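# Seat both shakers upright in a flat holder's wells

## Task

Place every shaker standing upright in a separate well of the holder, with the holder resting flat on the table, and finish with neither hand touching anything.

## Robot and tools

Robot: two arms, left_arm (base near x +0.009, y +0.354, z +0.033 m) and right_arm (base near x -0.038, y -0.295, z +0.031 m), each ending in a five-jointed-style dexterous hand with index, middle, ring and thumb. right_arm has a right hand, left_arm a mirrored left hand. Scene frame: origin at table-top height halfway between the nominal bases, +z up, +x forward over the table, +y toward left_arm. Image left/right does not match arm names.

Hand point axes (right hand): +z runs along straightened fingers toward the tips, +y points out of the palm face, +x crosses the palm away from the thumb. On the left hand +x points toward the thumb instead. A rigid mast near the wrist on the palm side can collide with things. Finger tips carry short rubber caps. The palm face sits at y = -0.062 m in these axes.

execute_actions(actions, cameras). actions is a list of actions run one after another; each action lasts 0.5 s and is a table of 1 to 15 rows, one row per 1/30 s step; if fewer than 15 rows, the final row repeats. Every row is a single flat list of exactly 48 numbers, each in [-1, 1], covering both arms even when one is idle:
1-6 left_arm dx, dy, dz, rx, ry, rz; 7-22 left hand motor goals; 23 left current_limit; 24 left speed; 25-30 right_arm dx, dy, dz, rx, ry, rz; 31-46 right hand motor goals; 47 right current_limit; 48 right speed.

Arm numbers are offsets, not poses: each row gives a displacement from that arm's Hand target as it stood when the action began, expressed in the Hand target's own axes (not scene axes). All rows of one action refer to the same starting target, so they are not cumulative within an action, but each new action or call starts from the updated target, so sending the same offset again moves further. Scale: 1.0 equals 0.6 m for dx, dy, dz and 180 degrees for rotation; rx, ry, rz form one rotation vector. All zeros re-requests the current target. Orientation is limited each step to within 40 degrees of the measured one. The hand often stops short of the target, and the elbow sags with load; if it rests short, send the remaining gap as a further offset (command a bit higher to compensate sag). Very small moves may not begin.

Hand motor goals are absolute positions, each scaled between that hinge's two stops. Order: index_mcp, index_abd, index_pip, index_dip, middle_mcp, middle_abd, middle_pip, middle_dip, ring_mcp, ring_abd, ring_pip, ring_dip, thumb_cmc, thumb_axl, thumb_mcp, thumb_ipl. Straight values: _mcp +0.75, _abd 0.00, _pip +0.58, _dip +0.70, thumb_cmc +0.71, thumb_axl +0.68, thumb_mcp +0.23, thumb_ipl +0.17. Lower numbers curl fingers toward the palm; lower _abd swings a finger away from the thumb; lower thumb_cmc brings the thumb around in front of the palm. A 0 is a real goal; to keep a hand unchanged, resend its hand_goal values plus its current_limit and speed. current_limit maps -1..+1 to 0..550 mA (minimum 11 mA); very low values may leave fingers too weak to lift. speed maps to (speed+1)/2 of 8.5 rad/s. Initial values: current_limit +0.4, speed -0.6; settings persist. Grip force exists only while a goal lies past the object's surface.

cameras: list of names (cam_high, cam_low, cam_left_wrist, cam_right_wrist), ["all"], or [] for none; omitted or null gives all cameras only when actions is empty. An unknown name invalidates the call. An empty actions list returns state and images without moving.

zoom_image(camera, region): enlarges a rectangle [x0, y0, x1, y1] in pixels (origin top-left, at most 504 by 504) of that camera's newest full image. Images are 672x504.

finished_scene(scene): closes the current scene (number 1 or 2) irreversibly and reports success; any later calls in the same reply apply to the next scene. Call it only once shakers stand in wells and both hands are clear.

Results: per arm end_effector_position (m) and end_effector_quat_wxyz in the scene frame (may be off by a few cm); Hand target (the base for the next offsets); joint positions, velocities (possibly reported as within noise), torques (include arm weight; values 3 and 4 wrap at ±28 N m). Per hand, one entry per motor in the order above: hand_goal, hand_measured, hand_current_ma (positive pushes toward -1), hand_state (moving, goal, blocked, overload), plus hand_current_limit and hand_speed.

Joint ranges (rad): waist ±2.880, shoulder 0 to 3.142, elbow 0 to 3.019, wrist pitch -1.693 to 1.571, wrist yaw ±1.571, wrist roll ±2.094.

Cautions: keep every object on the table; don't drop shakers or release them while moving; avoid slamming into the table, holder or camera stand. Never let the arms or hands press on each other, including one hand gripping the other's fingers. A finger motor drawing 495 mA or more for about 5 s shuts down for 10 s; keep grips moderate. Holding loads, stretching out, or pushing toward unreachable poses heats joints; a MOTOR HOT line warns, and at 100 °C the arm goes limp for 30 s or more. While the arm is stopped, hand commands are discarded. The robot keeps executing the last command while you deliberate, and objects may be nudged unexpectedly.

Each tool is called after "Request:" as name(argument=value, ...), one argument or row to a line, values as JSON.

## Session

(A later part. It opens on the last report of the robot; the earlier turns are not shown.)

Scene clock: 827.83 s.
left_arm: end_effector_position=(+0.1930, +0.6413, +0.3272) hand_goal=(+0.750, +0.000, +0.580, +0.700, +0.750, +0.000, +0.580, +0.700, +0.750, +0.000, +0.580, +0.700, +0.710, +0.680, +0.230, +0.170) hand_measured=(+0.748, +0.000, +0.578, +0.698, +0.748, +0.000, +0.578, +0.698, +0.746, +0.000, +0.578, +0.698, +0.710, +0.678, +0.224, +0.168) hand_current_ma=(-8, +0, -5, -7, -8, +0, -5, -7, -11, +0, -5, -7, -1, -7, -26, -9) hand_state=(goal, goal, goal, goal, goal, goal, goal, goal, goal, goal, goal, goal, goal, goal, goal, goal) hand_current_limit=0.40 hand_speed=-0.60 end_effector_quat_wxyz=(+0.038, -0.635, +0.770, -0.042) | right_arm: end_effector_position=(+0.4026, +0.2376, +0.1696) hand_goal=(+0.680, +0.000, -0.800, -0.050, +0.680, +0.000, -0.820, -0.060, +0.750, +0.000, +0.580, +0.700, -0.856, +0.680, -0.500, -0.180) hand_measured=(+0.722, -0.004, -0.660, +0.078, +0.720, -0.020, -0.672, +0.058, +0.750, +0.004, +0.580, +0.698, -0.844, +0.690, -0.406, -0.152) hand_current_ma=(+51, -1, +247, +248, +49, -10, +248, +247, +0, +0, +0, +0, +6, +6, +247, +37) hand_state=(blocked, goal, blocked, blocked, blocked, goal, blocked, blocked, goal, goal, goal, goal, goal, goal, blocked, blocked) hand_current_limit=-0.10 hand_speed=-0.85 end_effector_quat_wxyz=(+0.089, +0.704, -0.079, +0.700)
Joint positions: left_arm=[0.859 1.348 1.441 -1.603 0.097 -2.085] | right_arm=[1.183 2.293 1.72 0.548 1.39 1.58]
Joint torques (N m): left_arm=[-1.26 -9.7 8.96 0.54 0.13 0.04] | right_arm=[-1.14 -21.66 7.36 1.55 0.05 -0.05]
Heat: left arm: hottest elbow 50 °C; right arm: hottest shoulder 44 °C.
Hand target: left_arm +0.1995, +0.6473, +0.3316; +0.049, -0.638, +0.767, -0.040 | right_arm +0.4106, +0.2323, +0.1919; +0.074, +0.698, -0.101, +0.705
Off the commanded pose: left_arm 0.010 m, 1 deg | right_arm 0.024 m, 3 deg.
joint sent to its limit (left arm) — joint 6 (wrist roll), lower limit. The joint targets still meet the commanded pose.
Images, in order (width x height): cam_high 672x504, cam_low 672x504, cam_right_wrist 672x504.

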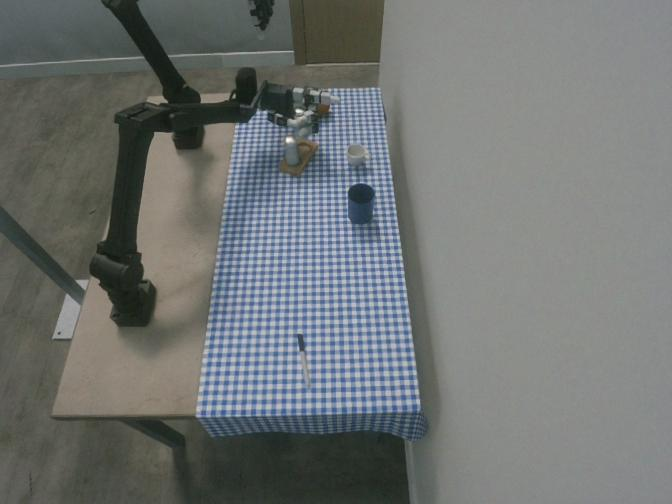

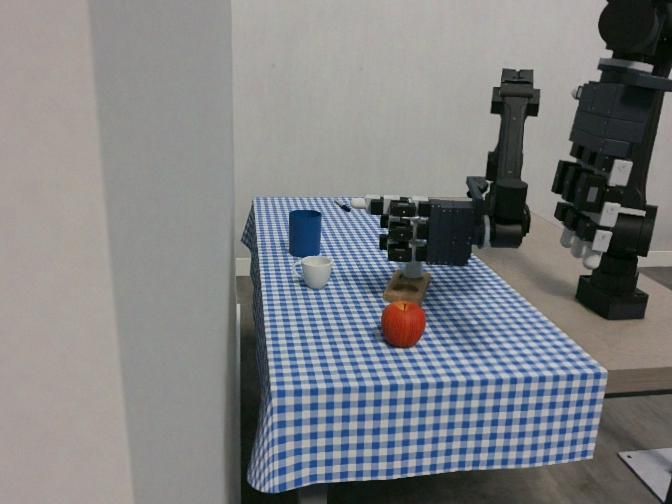

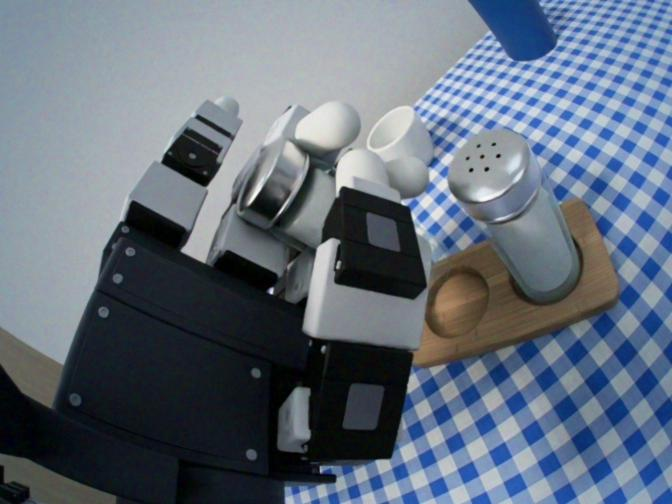

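Request:
execute_actions(
  actions=[
    [[0,0,0,0,0,0,0.75,0,0.58,0.7,0.75,0,0.58,0.7,0.75,0,0.58,0.7,0.71,0.68,0.23,0.17,0.4,-0.6,-0.035,0,0,0,0,0,0.68,0,-0.80,-0.05,0.68,0,-0.82,-0.06,0.75,0,0.58,0.7,-0.857,0.68,-0.5,-0.18,-0.1,-0.85]],
  ],
  cameras=["cam_high","cam_low","cam_right_wrist"],
)

Request:
zoom_image(
  camera="cam_high",
  region=[270, 90, 330, 150],
)

Request:
zoom_image(
  camera="cam_right_wrist",
  region=[400, 150, 520, 320],
)

Request:
zoom_image(
  camera="cam_low",
  region=[380, 235, 440, 305],
)

Scene clock: 847.07 s.
left_arm: end_effector_position=(+0.1930, +0.6413, +0.3272) hand_goal=(+0.750, +0.000, +0.580, +0.700, +0.750, +0.000, +0.580, +0.700, +0.750, +0.000, +0.580, +0.700, +0.710, +0.680, +0.230, +0.170) hand_measured=(+0.748, +0.000, +0.578, +0.698, +0.748, +0.000, +0.578, +0.698, +0.746, +0.000, +0.578, +0.698, +0.710, +0.678, +0.224, +0.168) hand_current_ma=(-8, +0, -5, -7, -8, +0, -5, -7, -11, +0, -5, -7, -1, -7, -26, -9) hand_state=(goal, goal, goal, goal, goal, goal, goal, goal, goal, goal, goal, goal, goal, goal, goal, goal) hand_current_limit=0.40 hand_speed=-0.60 end_effector_quat_wxyz=(+0.038, -0.635, +0.770, -0.042) | right_arm: end_effector_position=(+0.4030, +0.2384, +0.1694) hand_goal=(+0.680, +0.000, -0.800, -0.050, +0.680, +0.000, -0.820, -0.060, +0.750, +0.000, +0.580, +0.700, -0.856, +0.680, -0.500, -0.180) hand_measured=(+0.722, -0.004, -0.660, +0.078, +0.720, -0.020, -0.672, +0.058, +0.750, +0.004, +0.580, +0.698, -0.844, +0.690, -0.406, -0.152) hand_current_ma=(+51, -1, +247, +247, +49, -10, +248, +248, +0, +0, +0, +0, +6, +6, +248, +37) hand_state=(blocked, goal, blocked, blocked, blocked, goal, blocked, blocked, goal, goal, goal, goal, goal, goal, blocked, blocked) hand_current_limit=-0.10 hand_speed=-0.85 end_effector_quat_wxyz=(+0.077, +0.701, -0.090, +0.703)
Joint positions: left_arm=[0.859 1.348 1.441 -1.603 0.097 -2.085] | right_arm=[1.183 2.293 1.72 0.574 1.389 1.589]
Joint torques (N m): left_arm=[-0.85 -9.23 8.65 0.58 0.18 0.01] | right_arm=[-1.26 -19.25 7.27 1.52 0.04 -0.08]
Heat: left arm: hottest elbow 50 °C; right arm: hottest shoulder 44 °C.
Hand target: left_arm +0.1995, +0.6473, +0.3316; +0.049, -0.638, +0.767, -0.040 | right_arm +0.4109, +0.2331, +0.1709; +0.074, +0.698, -0.101, +0.705
Off the commanded pose: left_arm 0.010 m, 1 deg | right_arm 0.010 m, 1 deg.
joint sent to its limit (left arm) — joint 6 (wrist roll), lower limit. The joint targets still meet the commanded pose.
Images, in order (width x height): cam_high 672x504, cam_low 672x504, cam_right_wrist 672x504.

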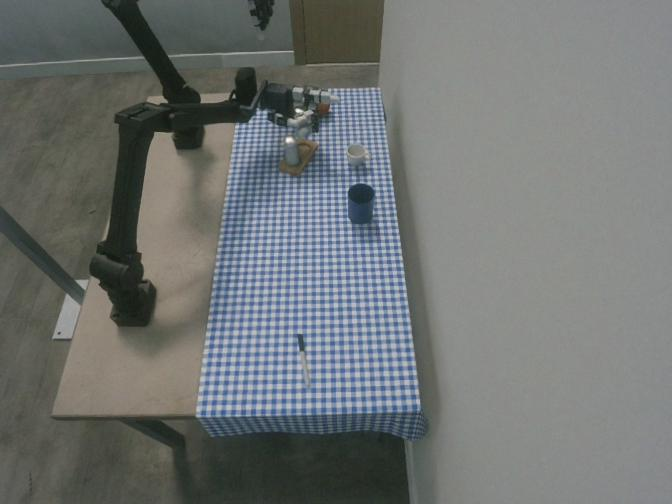

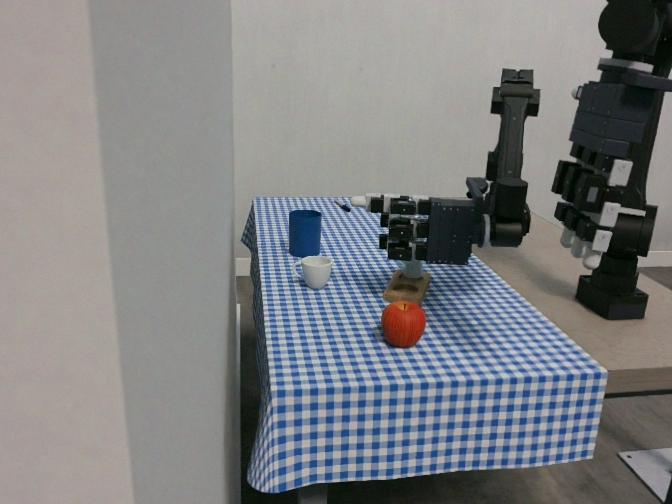

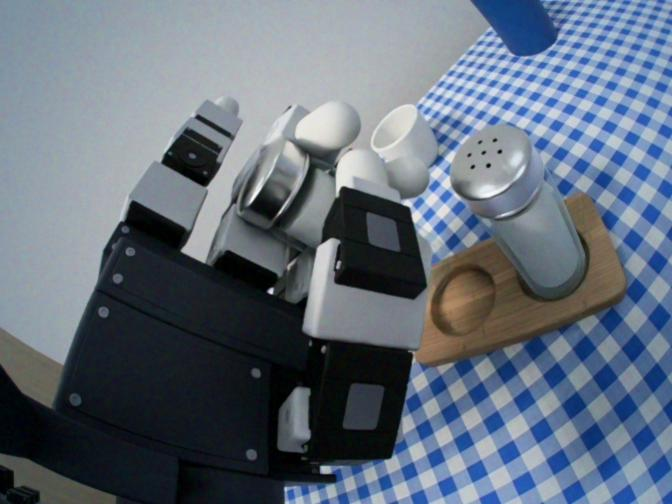

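Scaled by 8.400 from the camera's 672x504 image, which has a finer 960x720 frame.

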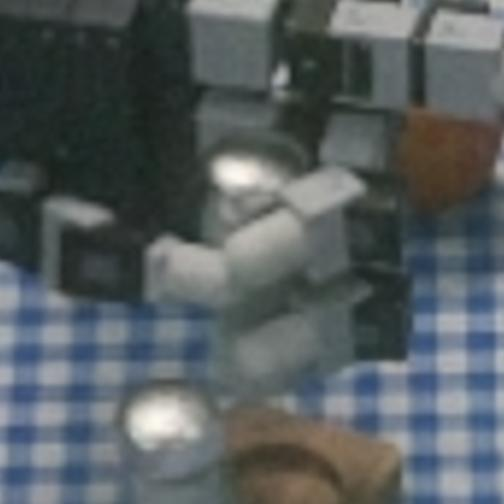

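Scaled by 2.965 from the camera's 672x504 image, which has a finer 960x720 frame.

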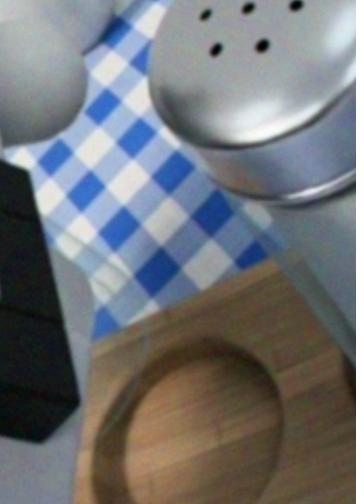

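Scaled by 7.200 from the camera's 672x504 image, which has a finer 960x720 frame.

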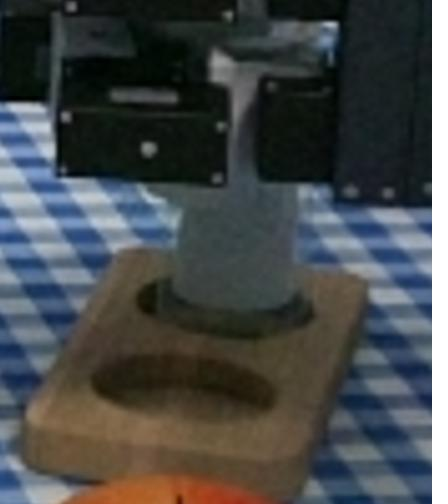

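Request:
execute_actions(
  actions=[
    [[0,0,0,0,0,0,0.75,0,0.58,0.7,0.75,0,0.58,0.7,0.75,0,0.58,0.7,0.71,0.68,0.23,0.17,0.4,-0.6,-0.025,-0.0102,0.002,0,0,-0.003,0.68,0,-0.80,-0.05,0.68,0,-0.82,-0.06,0.75,0,0.58,0.7,-0.857,0.68,-0.5,-0.18,-0.1,-0.85]],
  ],
  cameras=["cam_high","cam_low","cam_right_wrist"],
)

Request:
zoom_image(
  camera="cam_high",
  region=[270, 90, 330, 150],
)

Request:
zoom_image(
  camera="cam_right_wrist",
  region=[400, 150, 520, 320],
)

Request:
zoom_image(
  camera="cam_low",
  region=[380, 235, 440, 305],
)

Scene clock: 860.90 s.
left_arm: end_effector_position=(+0.1930, +0.6413, +0.3272) hand_goal=(+0.750, +0.000, +0.580, +0.700, +0.750, +0.000, +0.580, +0.700, +0.750, +0.000, +0.580, +0.700, +0.710, +0.680, +0.230, +0.170) hand_measured=(+0.748, +0.000, +0.578, +0.698, +0.748, +0.000, +0.578, +0.698, +0.746, +0.000, +0.578, +0.698, +0.710, +0.678, +0.224, +0.168) hand_current_ma=(-8, +0, -5, -7, -8, +0, -5, -7, -11, +0, -5, -7, -1, -7, -26, -9) hand_state=(goal, goal, goal, goal, goal, goal, goal, goal, goal, goal, goal, goal, goal, goal, goal, goal) hand_current_limit=0.40 hand_speed=-0.60 end_effector_quat_wxyz=(+0.038, -0.635, +0.770, -0.042) | right_arm: end_effector_position=(+0.4031, +0.2386, +0.1514) hand_goal=(+0.680, +0.000, -0.800, -0.050, +0.680, +0.000, -0.820, -0.060, +0.750, +0.000, +0.580, +0.700, -0.856, +0.680, -0.500, -0.180) hand_measured=(+0.722, -0.004, -0.660, +0.078, +0.720, -0.020, -0.672, +0.058, +0.750, +0.004, +0.580, +0.698, -0.844, +0.690, -0.406, -0.152) hand_current_ma=(+51, -1, +247, +247, +49, -10, +247, +247, +0, +0, +0, +0, +6, +6, +247, +37) hand_state=(blocked, goal, blocked, blocked, blocked, goal, blocked, blocked, goal, goal, goal, goal, goal, goal, blocked, blocked) hand_current_limit=-0.10 hand_speed=-0.85 end_effector_quat_wxyz=(+0.083, +0.703, -0.084, +0.701)
Joint positions: left_arm=[0.859 1.348 1.441 -1.603 0.097 -2.085] | right_arm=[1.183 2.321 1.72 0.583 1.389 1.589]
Joint torques (N m): left_arm=[-1.55 -9.35 8.77 0.59 0.14 0] | right_arm=[-1.32 -18.32 9.22 1.5 0.07 -0.14]
Heat: left arm: hottest elbow 50 °C; right arm: hottest shoulder 43 °C.
Hand target: left_arm +0.1995, +0.6473, +0.3316; +0.049, -0.638, +0.767, -0.040 | right_arm +0.4138, +0.2392, +0.1562; +0.078, +0.699, -0.097, +0.704
Off the commanded pose: left_arm 0.010 m, 1 deg | right_arm 0.012 m, 2 deg.
joint sent to its limit (left arm) — joint 6 (wrist roll), lower limit. The joint targets still meet the commanded pose.
Images, in order (width x height): cam_high 672x504, cam_low 672x504, cam_right_wrist 672x504.

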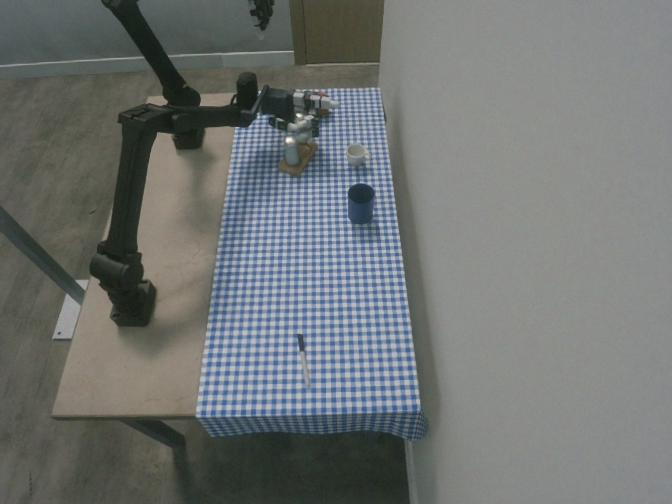

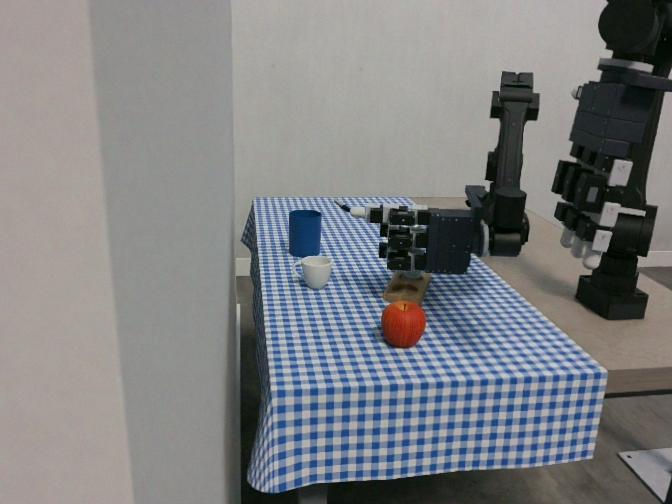

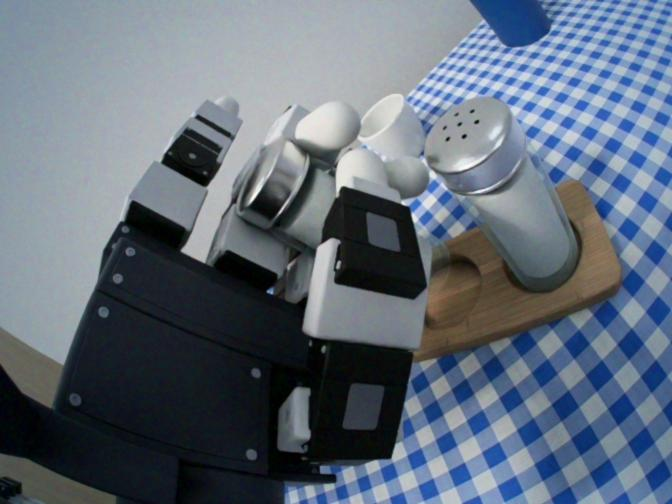

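Scaled by 8.400 from the camera's 672x504 image, which has a finer 960x720 frame.

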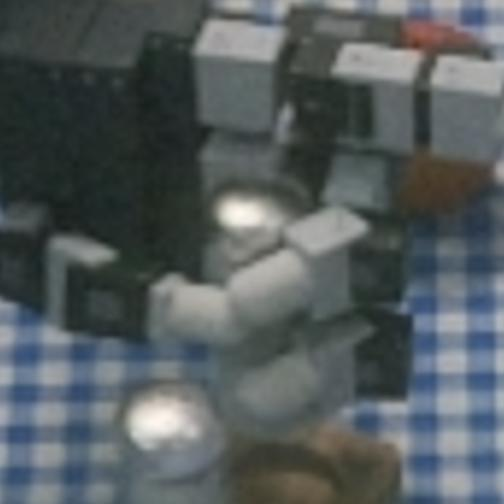

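Scaled by 2.965 from the camera's 672x504 image, which has a finer 960x720 frame.

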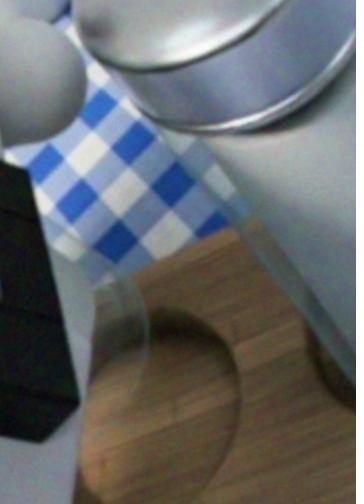

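Scaled by 7.200 from the camera's 672x504 image, which has a finer 960x720 frame.

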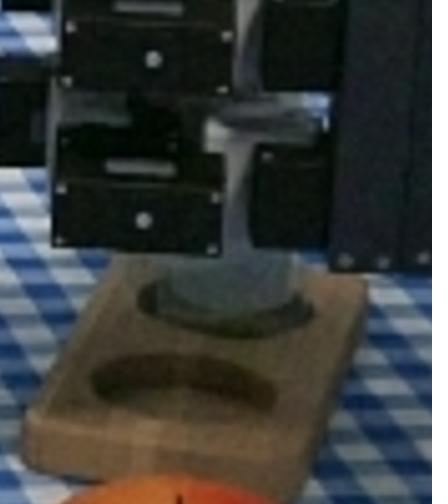

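Request:
execute_actions(
  actions=[
    [[0,0,0,0,0,0,0.75,0,0.58,0.7,0.75,0,0.58,0.7,0.75,0,0.58,0.7,0.71,0.68,0.23,0.17,0.4,-0.6,-0.018,-0.0083,0.0087,0,0,0,0.68,0,-0.80,-0.05,0.68,0,-0.82,-0.06,0.75,0,0.58,0.7,-0.857,0.68,-0.5,-0.18,-0.1,-0.85]],
  ],
  cameras=["cam_high","cam_low","cam_right_wrist"],
)

Request:
zoom_image(
  camera="cam_high",
  region=[280, 100, 330, 150],
)

Request:
zoom_image(
  camera="cam_right_wrist",
  region=[400, 180, 500, 320],
)

Request:
zoom_image(
  camera="cam_low",
  region=[385, 255, 435, 305],
)

Scene clock: 871.07 s.
left_arm: end_effector_position=(+0.1930, +0.6413, +0.3272) hand_goal=(+0.750, +0.000, +0.580, +0.700, +0.750, +0.000, +0.580, +0.700, +0.750, +0.000, +0.580, +0.700, +0.710, +0.680, +0.230, +0.170) hand_measured=(+0.748, +0.000, +0.578, +0.698, +0.748, +0.000, +0.578, +0.698, +0.746, +0.000, +0.578, +0.698, +0.710, +0.678, +0.224, +0.168) hand_current_ma=(-8, +0, -5, -7, -8, +0, -5, -7, -11, +0, -5, -7, -1, -7, -26, -9) hand_state=(goal, goal, goal, goal, goal, goal, goal, goal, goal, goal, goal, goal, goal, goal, goal, goal) hand_current_limit=0.40 hand_speed=-0.60 end_effector_quat_wxyz=(+0.038, -0.635, +0.770, -0.042) | right_arm: end_effector_position=(+0.4061, +0.2370, +0.1327) hand_goal=(+0.680, +0.000, -0.800, -0.050, +0.680, +0.000, -0.820, -0.060, +0.750, +0.000, +0.580, +0.700, -0.856, +0.680, -0.500, -0.180) hand_measured=(+0.722, -0.004, -0.660, +0.078, +0.720, -0.020, -0.672, +0.058, +0.750, +0.004, +0.580, +0.698, -0.844, +0.690, -0.406, -0.152) hand_current_ma=(+51, -1, +247, +247, +49, -10, +247, +248, +0, +0, +0, +0, +6, +6, +247, +37) hand_state=(blocked, goal, blocked, blocked, blocked, goal, blocked, blocked, goal, goal, goal, goal, goal, goal, blocked, blocked) hand_current_limit=-0.10 hand_speed=-0.85 end_effector_quat_wxyz=(+0.091, +0.706, -0.074, +0.698)
Joint positions: left_arm=[0.859 1.348 1.441 -1.603 0.097 -2.085] | right_arm=[1.178 2.35 1.72 0.586 1.383 1.589]
Joint torques (N m): left_arm=[-0.97 -8.82 8.98 0.59 0.11 -0.01] | right_arm=[-1.44 -18.08 10.58 1.69 0.07 -0.13]
Heat: left arm: hottest elbow 50 °C; right arm: hottest shoulder 43 °C.
Hand target: left_arm +0.1995, +0.6473, +0.3316; +0.049, -0.638, +0.767, -0.040 | right_arm +0.4201, +0.2431, +0.1457; +0.078, +0.699, -0.097, +0.704
Off the commanded pose: left_arm 0.010 m, 1 deg | right_arm 0.020 m, 3 deg.
joint sent to its limit (left arm) — joint 6 (wrist roll), lower limit. The joint targets still meet the commanded pose.
Images, in order (width x height): cam_high 672x504, cam_low 672x504, cam_right_wrist 672x504.

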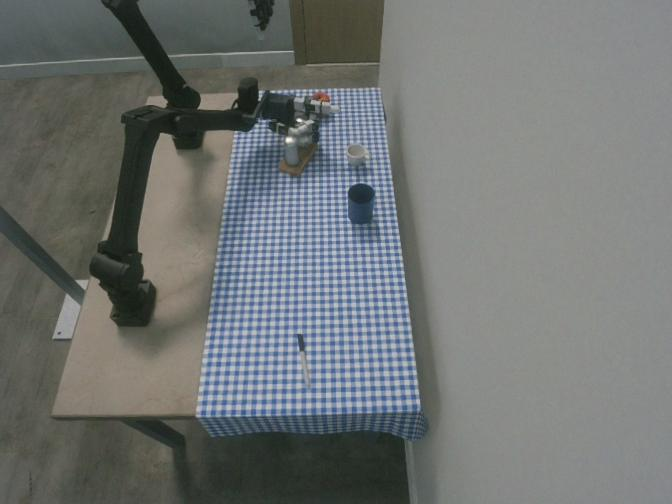

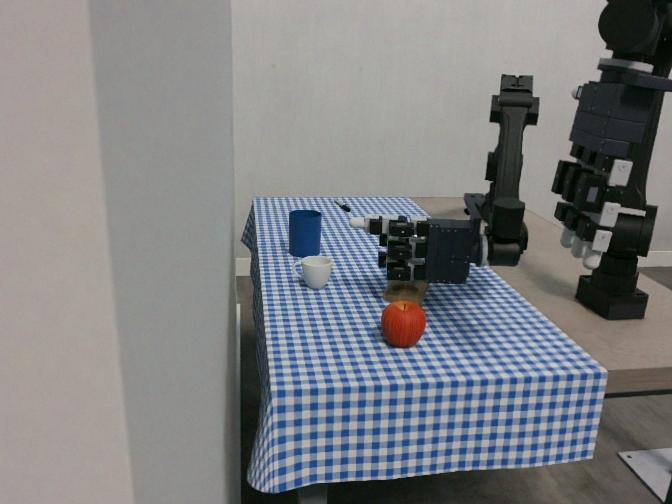

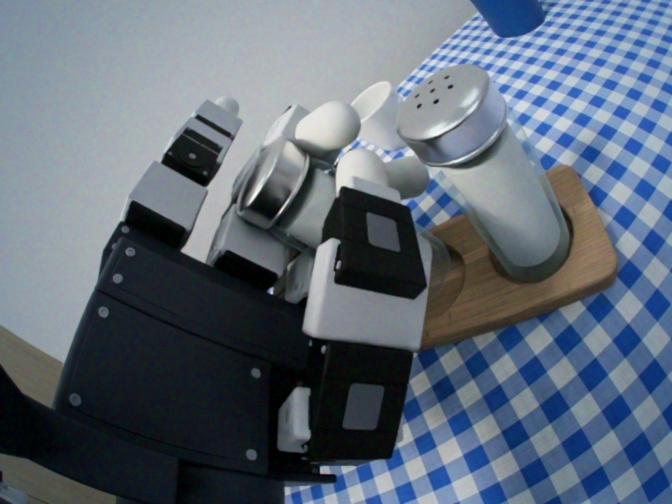

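Scaled by 10.080 from the camera's 672x504 image, which has a finer 960x720 frame.

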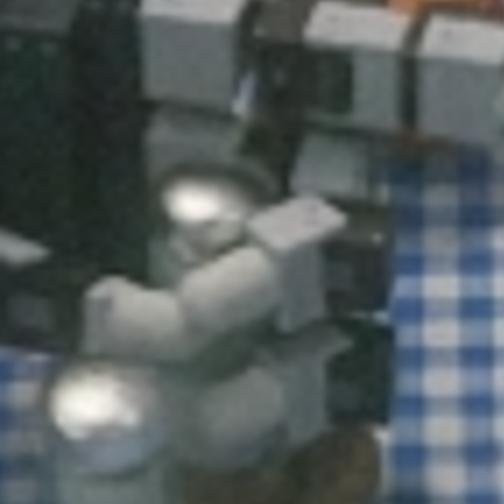

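Scaled by 3.600 from the camera's 672x504 image, which has a finer 960x720 frame.

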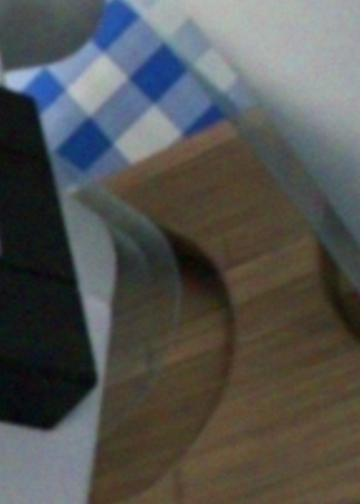

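Scaled by 10.080 from the camera's 672x504 image, which has a finer 960x720 frame.

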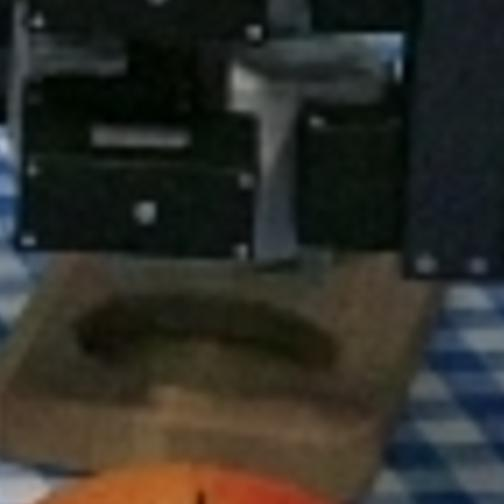

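Request:
execute_actions(
  actions=[
    [[0,0,0,0,0,0,0.75,0,0.58,0.7,0.75,0,0.58,0.7,0.75,0,0.58,0.7,0.71,0.68,0.23,0.17,0.4,-0.6,-0.01,-0.0047,0.0118,0,0,0,0.68,0,-0.80,-0.05,0.68,0,-0.82,-0.06,0.75,0,0.58,0.7,-0.857,0.68,-0.5,-0.18,-0.1,-0.85]],
  ],
  cameras=["cam_high","cam_low","cam_right_wrist"],
)

Request:
zoom_image(
  camera="cam_high",
  region=[280, 100, 330, 150],
)

Request:
zoom_image(
  camera="cam_right_wrist",
  region=[400, 180, 500, 320],
)

Request:
zoom_image(
  camera="cam_low",
  region=[385, 255, 435, 305],
)

Scene clock: 889.00 s.
left_arm: end_effector_position=(+0.1930, +0.6413, +0.3272) hand_goal=(+0.750, +0.000, +0.580, +0.700, +0.750, +0.000, +0.580, +0.700, +0.750, +0.000, +0.580, +0.700, +0.710, +0.680, +0.230, +0.170) hand_measured=(+0.748, +0.000, +0.578, +0.698, +0.748, +0.000, +0.578, +0.698, +0.746, +0.000, +0.578, +0.698, +0.710, +0.678, +0.224, +0.168) hand_current_ma=(-8, +0, -5, -7, -8, +0, -5, -7, -11, +0, -5, -7, -1, -7, -26, -9) hand_state=(goal, goal, goal, goal, goal, goal, goal, goal, goal, goal, goal, goal, goal, goal, goal, goal) hand_current_limit=0.40 hand_speed=-0.60 end_effector_quat_wxyz=(+0.038, -0.635, +0.770, -0.042) | right_arm: end_effector_position=(+0.4130, +0.2369, +0.1286) hand_goal=(+0.680, +0.000, -0.800, -0.050, +0.680, +0.000, -0.820, -0.060, +0.750, +0.000, +0.580, +0.700, -0.856, +0.680, -0.500, -0.180) hand_measured=(+0.722, -0.004, -0.660, +0.078, +0.720, -0.020, -0.672, +0.058, +0.750, +0.004, +0.580, +0.698, -0.844, +0.690, -0.406, -0.152) hand_current_ma=(+51, -1, +247, +247, +49, -10, +247, +248, +0, +0, +0, +0, +6, +6, +247, +37) hand_state=(blocked, goal, blocked, blocked, blocked, goal, blocked, blocked, goal, goal, goal, goal, goal, goal, blocked, blocked) hand_current_limit=-0.10 hand_speed=-0.85 end_effector_quat_wxyz=(+0.091, +0.706, -0.074, +0.698)
Joint positions: left_arm=[0.859 1.348 1.441 -1.603 0.097 -2.085] | right_arm=[1.17 2.363 1.732 0.586 1.374 1.589]
Joint torques (N m): left_arm=[-1.44 -9.11 8.66 0.54 0.16 0] | right_arm=[-0.79 -18.37 11.15 1.5 0.09 -0.15]
Heat: left arm: hottest elbow 50 °C; right arm: hottest elbow 41 °C.
Hand target: left_arm +0.1995, +0.6473, +0.3316; +0.049, -0.638, +0.767, -0.040 | right_arm +0.4278, +0.2443, +0.1396; +0.078, +0.699, -0.097, +0.704
Off the commanded pose: left_arm 0.010 m, 1 deg | right_arm 0.020 m, 3 deg.
joint sent to its limit (left arm) — joint 6 (wrist roll), lower limit. The joint targets still meet the commanded pose.
Images, in order (width x height): cam_high 672x504, cam_low 672x504, cam_right_wrist 672x504.

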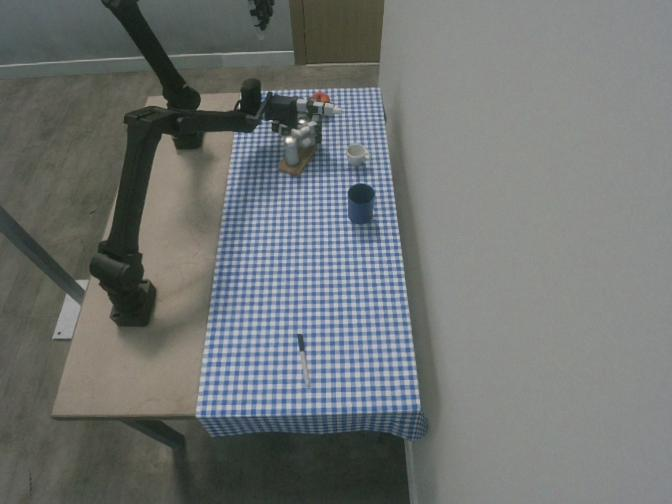

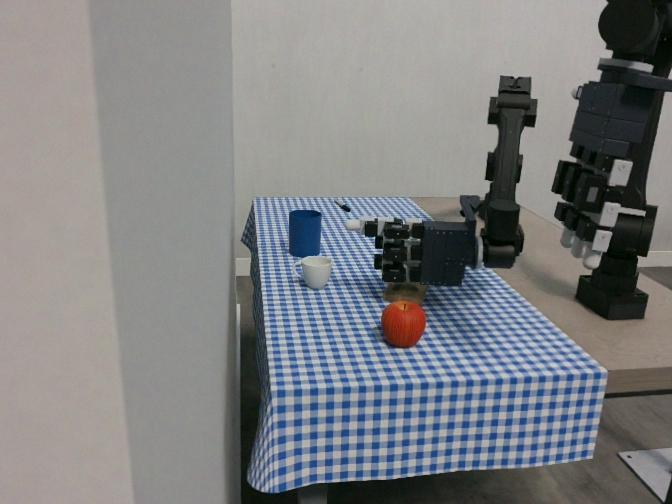

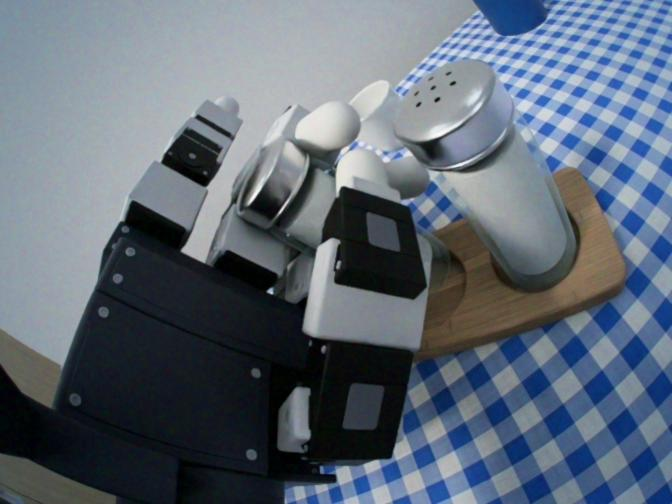

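Scaled by 10.080 from the camera's 672x504 image, which has a finer 960x720 frame.

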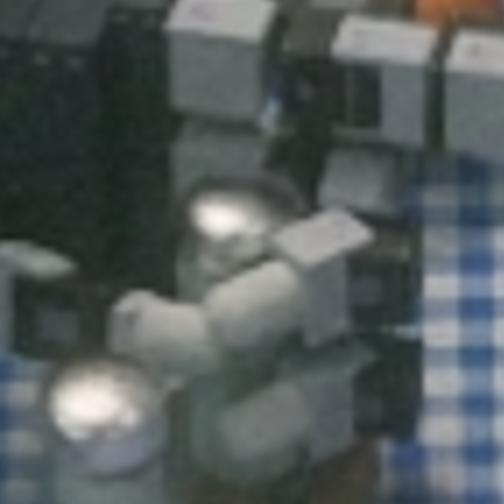

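Scaled by 3.600 from the camera's 672x504 image, which has a finer 960x720 frame.

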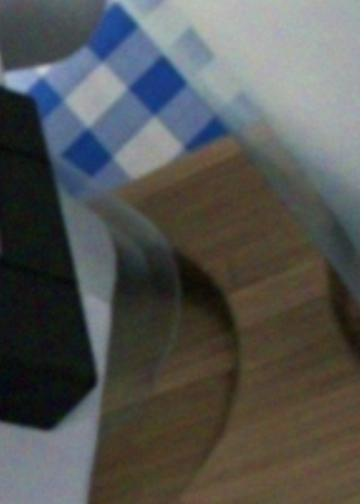

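Scaled by 10.080 from the camera's 672x504 image, which has a finer 960x720 frame.

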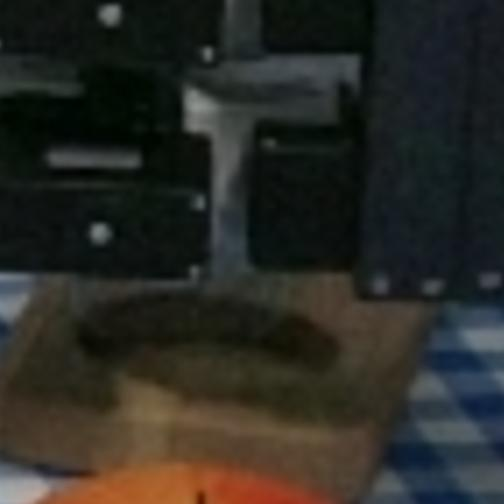

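Request:
execute_actions(
  actions=[
    [[0,0,0,0,0,0,0.75,0,0.58,0.7,0.75,0,0.58,0.7,0.75,0,0.58,0.7,0.71,0.68,0.23,0.17,0.4,-0.6,-0.016,-0.004,0,0,0,0,0.68,0,-0.80,-0.05,0.68,0,-0.82,-0.06,0.75,0,0.58,0.7,-0.857,0.68,-0.5,-0.18,-0.1,-0.85]],
  ],
  cameras=["cam_high","cam_low","cam_right_wrist"],
)

Request:
zoom_image(
  camera="cam_high",
  region=[280, 100, 330, 150],
)

Request:
zoom_image(
  camera="cam_right_wrist",
  region=[400, 180, 500, 320],
)

Request:
zoom_image(
  camera="cam_low",
  region=[385, 255, 435, 305],
)

Scene clock: 900.40 s.
left_arm: end_effector_position=(+0.1930, +0.6413, +0.3272) hand_goal=(+0.750, +0.000, +0.580, +0.700, +0.750, +0.000, +0.580, +0.700, +0.750, +0.000, +0.580, +0.700, +0.710, +0.680, +0.230, +0.170) hand_measured=(+0.748, +0.000, +0.578, +0.698, +0.748, +0.000, +0.578, +0.698, +0.746, +0.000, +0.578, +0.698, +0.710, +0.678, +0.224, +0.168) hand_current_ma=(-8, +0, -5, -7, -8, +0, -5, -7, -11, +0, -5, -7, -1, -7, -26, -9) hand_state=(goal, goal, goal, goal, goal, goal, goal, goal, goal, goal, goal, goal, goal, goal, goal, goal) hand_current_limit=0.40 hand_speed=-0.60 end_effector_quat_wxyz=(+0.038, -0.635, +0.770, -0.042) | right_arm: end_effector_position=(+0.4151, +0.2402, +0.1243) hand_goal=(+0.680, +0.000, -0.800, -0.050, +0.680, +0.000, -0.820, -0.060, +0.750, +0.000, +0.580, +0.700, -0.856, +0.680, -0.500, -0.180) hand_measured=(+0.722, -0.004, -0.660, +0.072, +0.720, -0.020, -0.672, +0.052, +0.750, +0.004, +0.580, +0.698, -0.844, +0.690, -0.406, -0.152) hand_current_ma=(+51, -1, +248, +248, +49, -10, +248, +247, +0, +0, +0, +0, +6, +6, +247, +38) hand_state=(blocked, goal, blocked, blocked, blocked, goal, blocked, blocked, goal, goal, goal, goal, goal, goal, blocked, blocked) hand_current_limit=-0.10 hand_speed=-0.85 end_effector_quat_wxyz=(+0.089, +0.706, -0.076, +0.699)
Joint positions: left_arm=[0.859 1.348 1.441 -1.603 0.097 -2.085] | right_arm=[1.169 2.378 1.749 0.592 1.372 1.589]
Joint torques (N m): left_arm=[-0.91 -9.47 8.77 0.46 0.12 -0.01] | right_arm=[-0.97 -18.08 10.86 1.69 0.14 -0.11]
Heat: left arm: hottest elbow 50 °C; right arm: hottest elbow 44 °C.
Hand target: left_arm +0.1995, +0.6473, +0.3316; +0.049, -0.638, +0.767, -0.040 | right_arm +0.4286, +0.2467, +0.1300; +0.078, +0.699, -0.098, +0.704
Off the commanded pose: left_arm 0.010 m, 1 deg | right_arm 0.016 m, 3 deg.
joint sent to its limit (left arm) — joint 6 (wrist roll), lower limit. The joint targets still meet the commanded pose.
Images, in order (width x height): cam_high 672x504, cam_low 672x504, cam_right_wrist 672x504.

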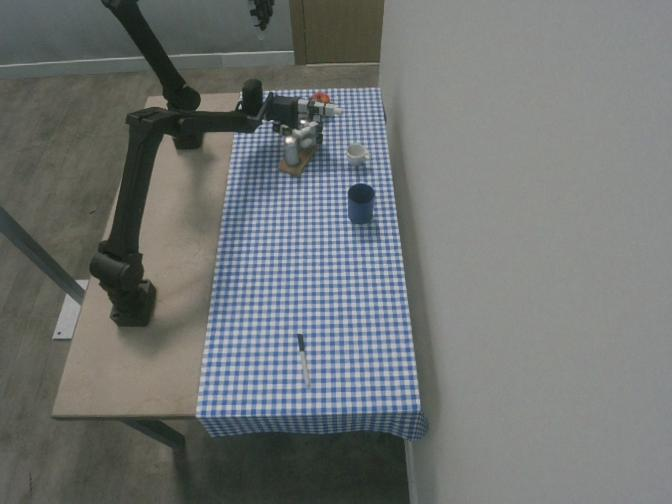

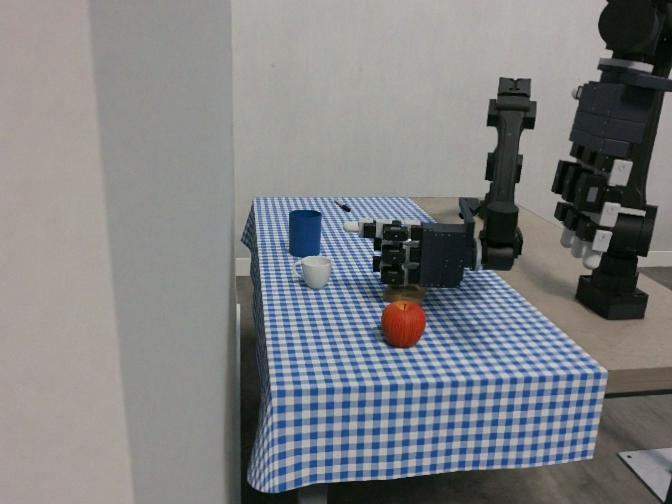

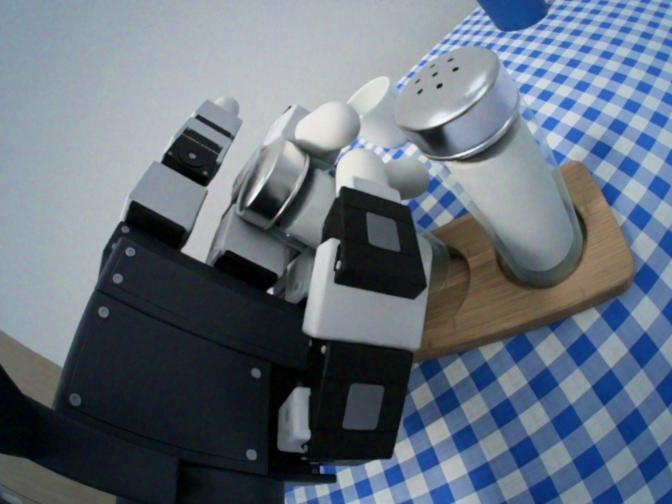

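Scaled by 10.080 from the camera's 672x504 image, which has a finer 960x720 frame.

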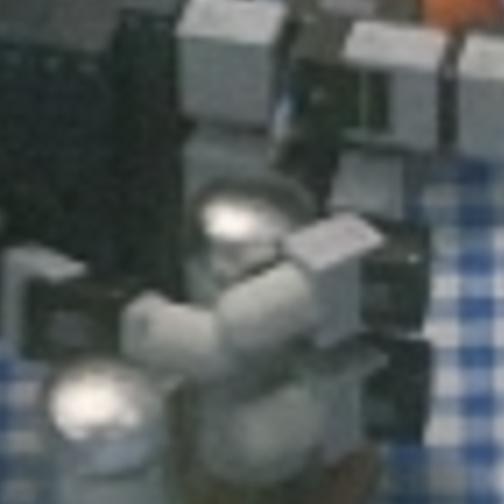

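Scaled by 3.600 from the camera's 672x504 image, which has a finer 960x720 frame.

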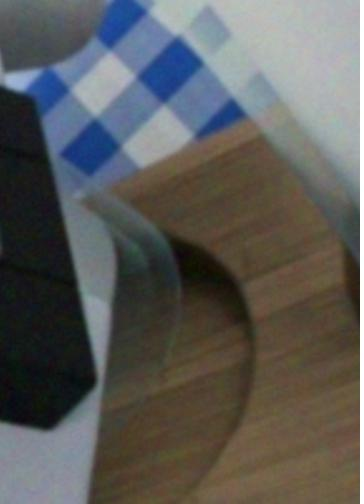

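Scaled by 10.080 from the camera's 672x504 image, which has a finer 960x720 frame.

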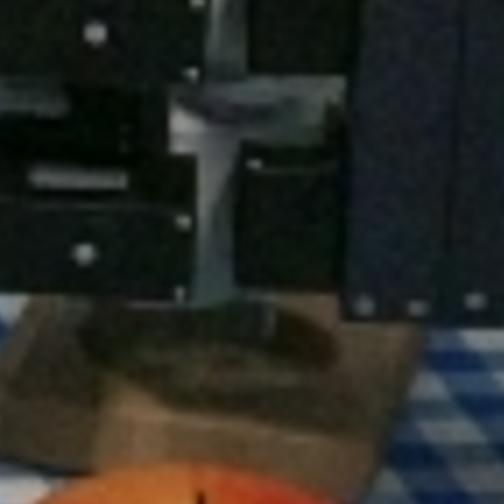

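Request:
zoom_image(
  camera="cam_low",
  region=[388, 272, 428, 302],
)

Request:
zoom_image(
  camera="cam_right_wrist",
  region=[380, 60, 620, 300],
)

Scaled by 12.600 from the camera's 672x504 image, which has a finer 960x720 frame.

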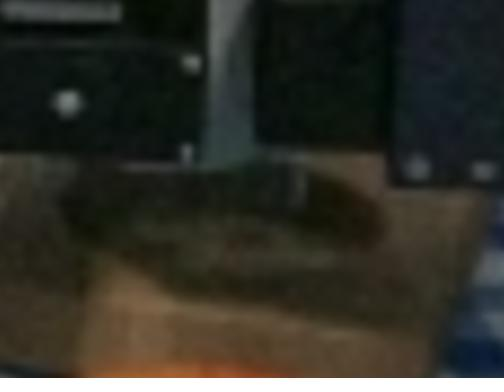

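Scaled by 2.100 from the camera's 672x504 image, which has a finer 960x720 frame.

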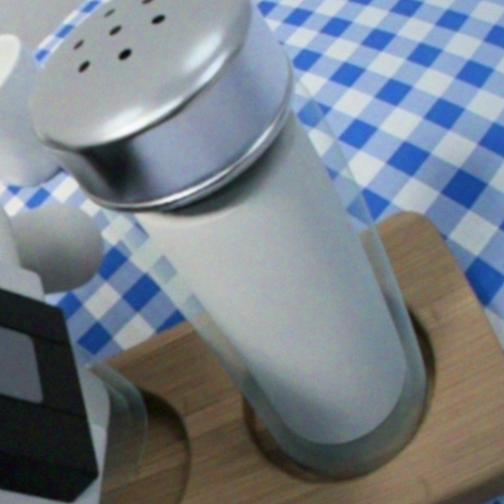

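Request:
execute_actions(
  actions=[
    [[0,0,0,0,0,0,0.75,0,0.58,0.7,0.75,0,0.58,0.7,0.75,0,0.58,0.7,0.71,0.68,0.23,0.17,0.4,-0.6,-0.012,0,0,0,0,0,0.68,0,-0.80,-0.05,0.68,0,-0.82,-0.06,0.75,0,0.58,0.7,-0.857,0.68,-0.5,-0.18,-0.1,-0.85]],
  ],
  cameras=["cam_high","cam_low","cam_right_wrist"],
)

Request:
zoom_image(
  camera="cam_high",
  region=[280, 100, 330, 150],
)

Request:
zoom_image(
  camera="cam_right_wrist",
  region=[400, 180, 500, 320],
)

Request:
zoom_image(
  camera="cam_low",
  region=[385, 265, 425, 305],
)

Scene clock: 917.40 s.
left_arm: end_effector_position=(+0.1930, +0.6413, +0.3272) hand_goal=(+0.750, +0.000, +0.580, +0.700, +0.750, +0.000, +0.580, +0.700, +0.750, +0.000, +0.580, +0.700, +0.710, +0.680, +0.230, +0.170) hand_measured=(+0.748, +0.000, +0.578, +0.698, +0.748, +0.000, +0.578, +0.698, +0.746, +0.000, +0.578, +0.698, +0.710, +0.678, +0.224, +0.168) hand_current_ma=(-8, +0, -5, -7, -8, +0, -5, -7, -11, +0, -5, -7, -1, -7, -26, -9) hand_state=(goal, goal, goal, goal, goal, goal, goal, goal, goal, goal, goal, goal, goal, goal, goal, goal) hand_current_limit=0.40 hand_speed=-0.60 end_effector_quat_wxyz=(+0.038, -0.635, +0.770, -0.042) | right_arm: end_effector_position=(+0.4158, +0.2407, +0.1233) hand_goal=(+0.680, +0.000, -0.800, -0.050, +0.680, +0.000, -0.820, -0.060, +0.750, +0.000, +0.580, +0.700, -0.856, +0.680, -0.500, -0.180) hand_measured=(+0.720, -0.002, -0.660, +0.060, +0.720, -0.020, -0.672, +0.046, +0.750, +0.004, +0.580, +0.698, -0.844, +0.690, -0.406, -0.152) hand_current_ma=(+46, +0, +247, +247, +49, -10, +248, +228, +0, +0, +0, +0, +6, +6, +248, +40) hand_state=(blocked, goal, blocked, blocked, blocked, goal, blocked, blocked, goal, goal, goal, goal, goal, goal, blocked, blocked) hand_current_limit=-0.10 hand_speed=-0.85 end_effector_quat_wxyz=(+0.086, +0.704, -0.081, +0.700)
Joint positions: left_arm=[0.859 1.348 1.441 -1.603 0.097 -2.085] | right_arm=[1.168 2.382 1.754 0.601 1.374 1.589]
Joint torques (N m): left_arm=[-0.91 -9.23 8.98 0.54 0.14 0] | right_arm=[-1.44 -17.44 10.85 1.4 0.03 -0.13]
Heat: left arm: hottest elbow 50 °C; right arm: hottest elbow 44 °C.
Hand target: left_arm +0.1995, +0.6473, +0.3316; +0.049, -0.638, +0.767, -0.040 | right_arm +0.4287, +0.2470, +0.1230; +0.078, +0.699, -0.098, +0.704
Off the commanded pose: left_arm 0.010 m, 1 deg | right_arm 0.014 m, 2 deg.
joint sent to its limit (left arm) — joint 6 (wrist roll), lower limit. The joint targets still meet the commanded pose.
Images, in order (width x height): cam_high 672x504, cam_low 672x504, cam_right_wrist 672x504.

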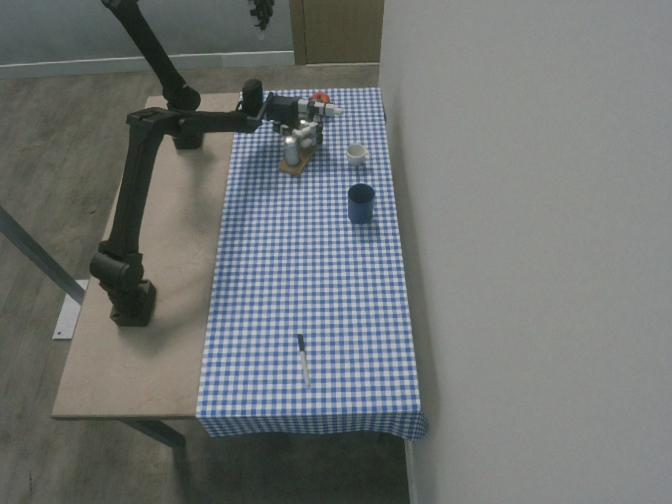

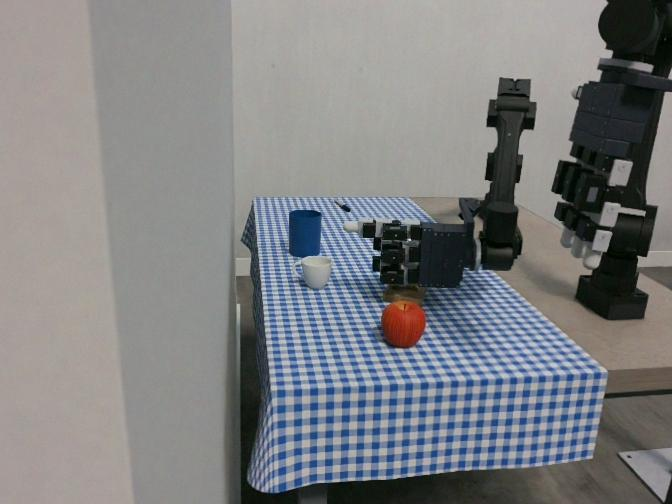

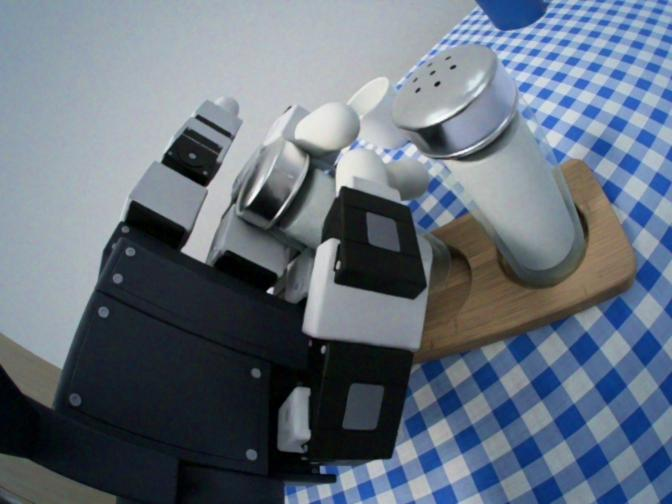

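Scaled by 10.080 from the camera's 672x504 image, which has a finer 960x720 frame.

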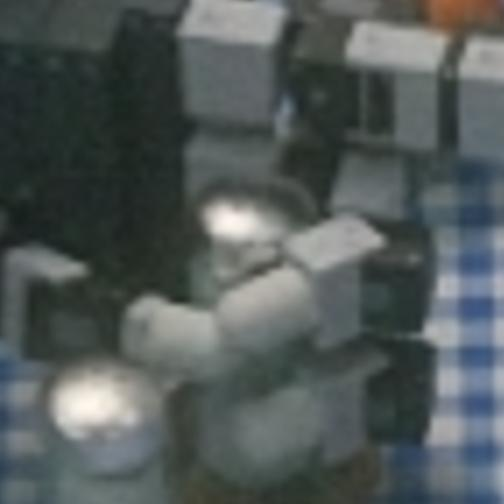

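Scaled by 3.600 from the camera's 672x504 image, which has a finer 960x720 frame.

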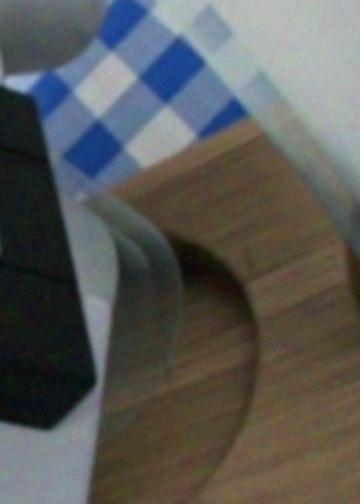

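Scaled by 12.600 from the camera's 672x504 image, which has a finer 960x720 frame.

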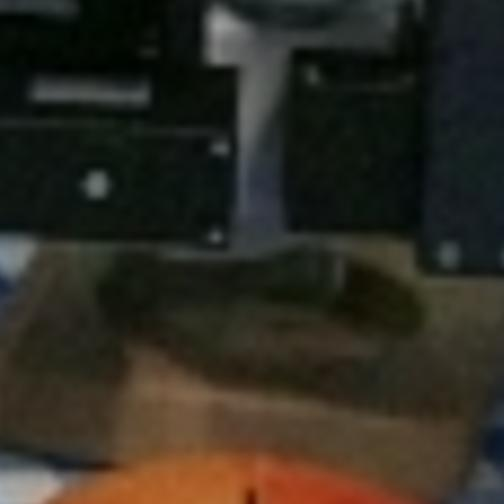

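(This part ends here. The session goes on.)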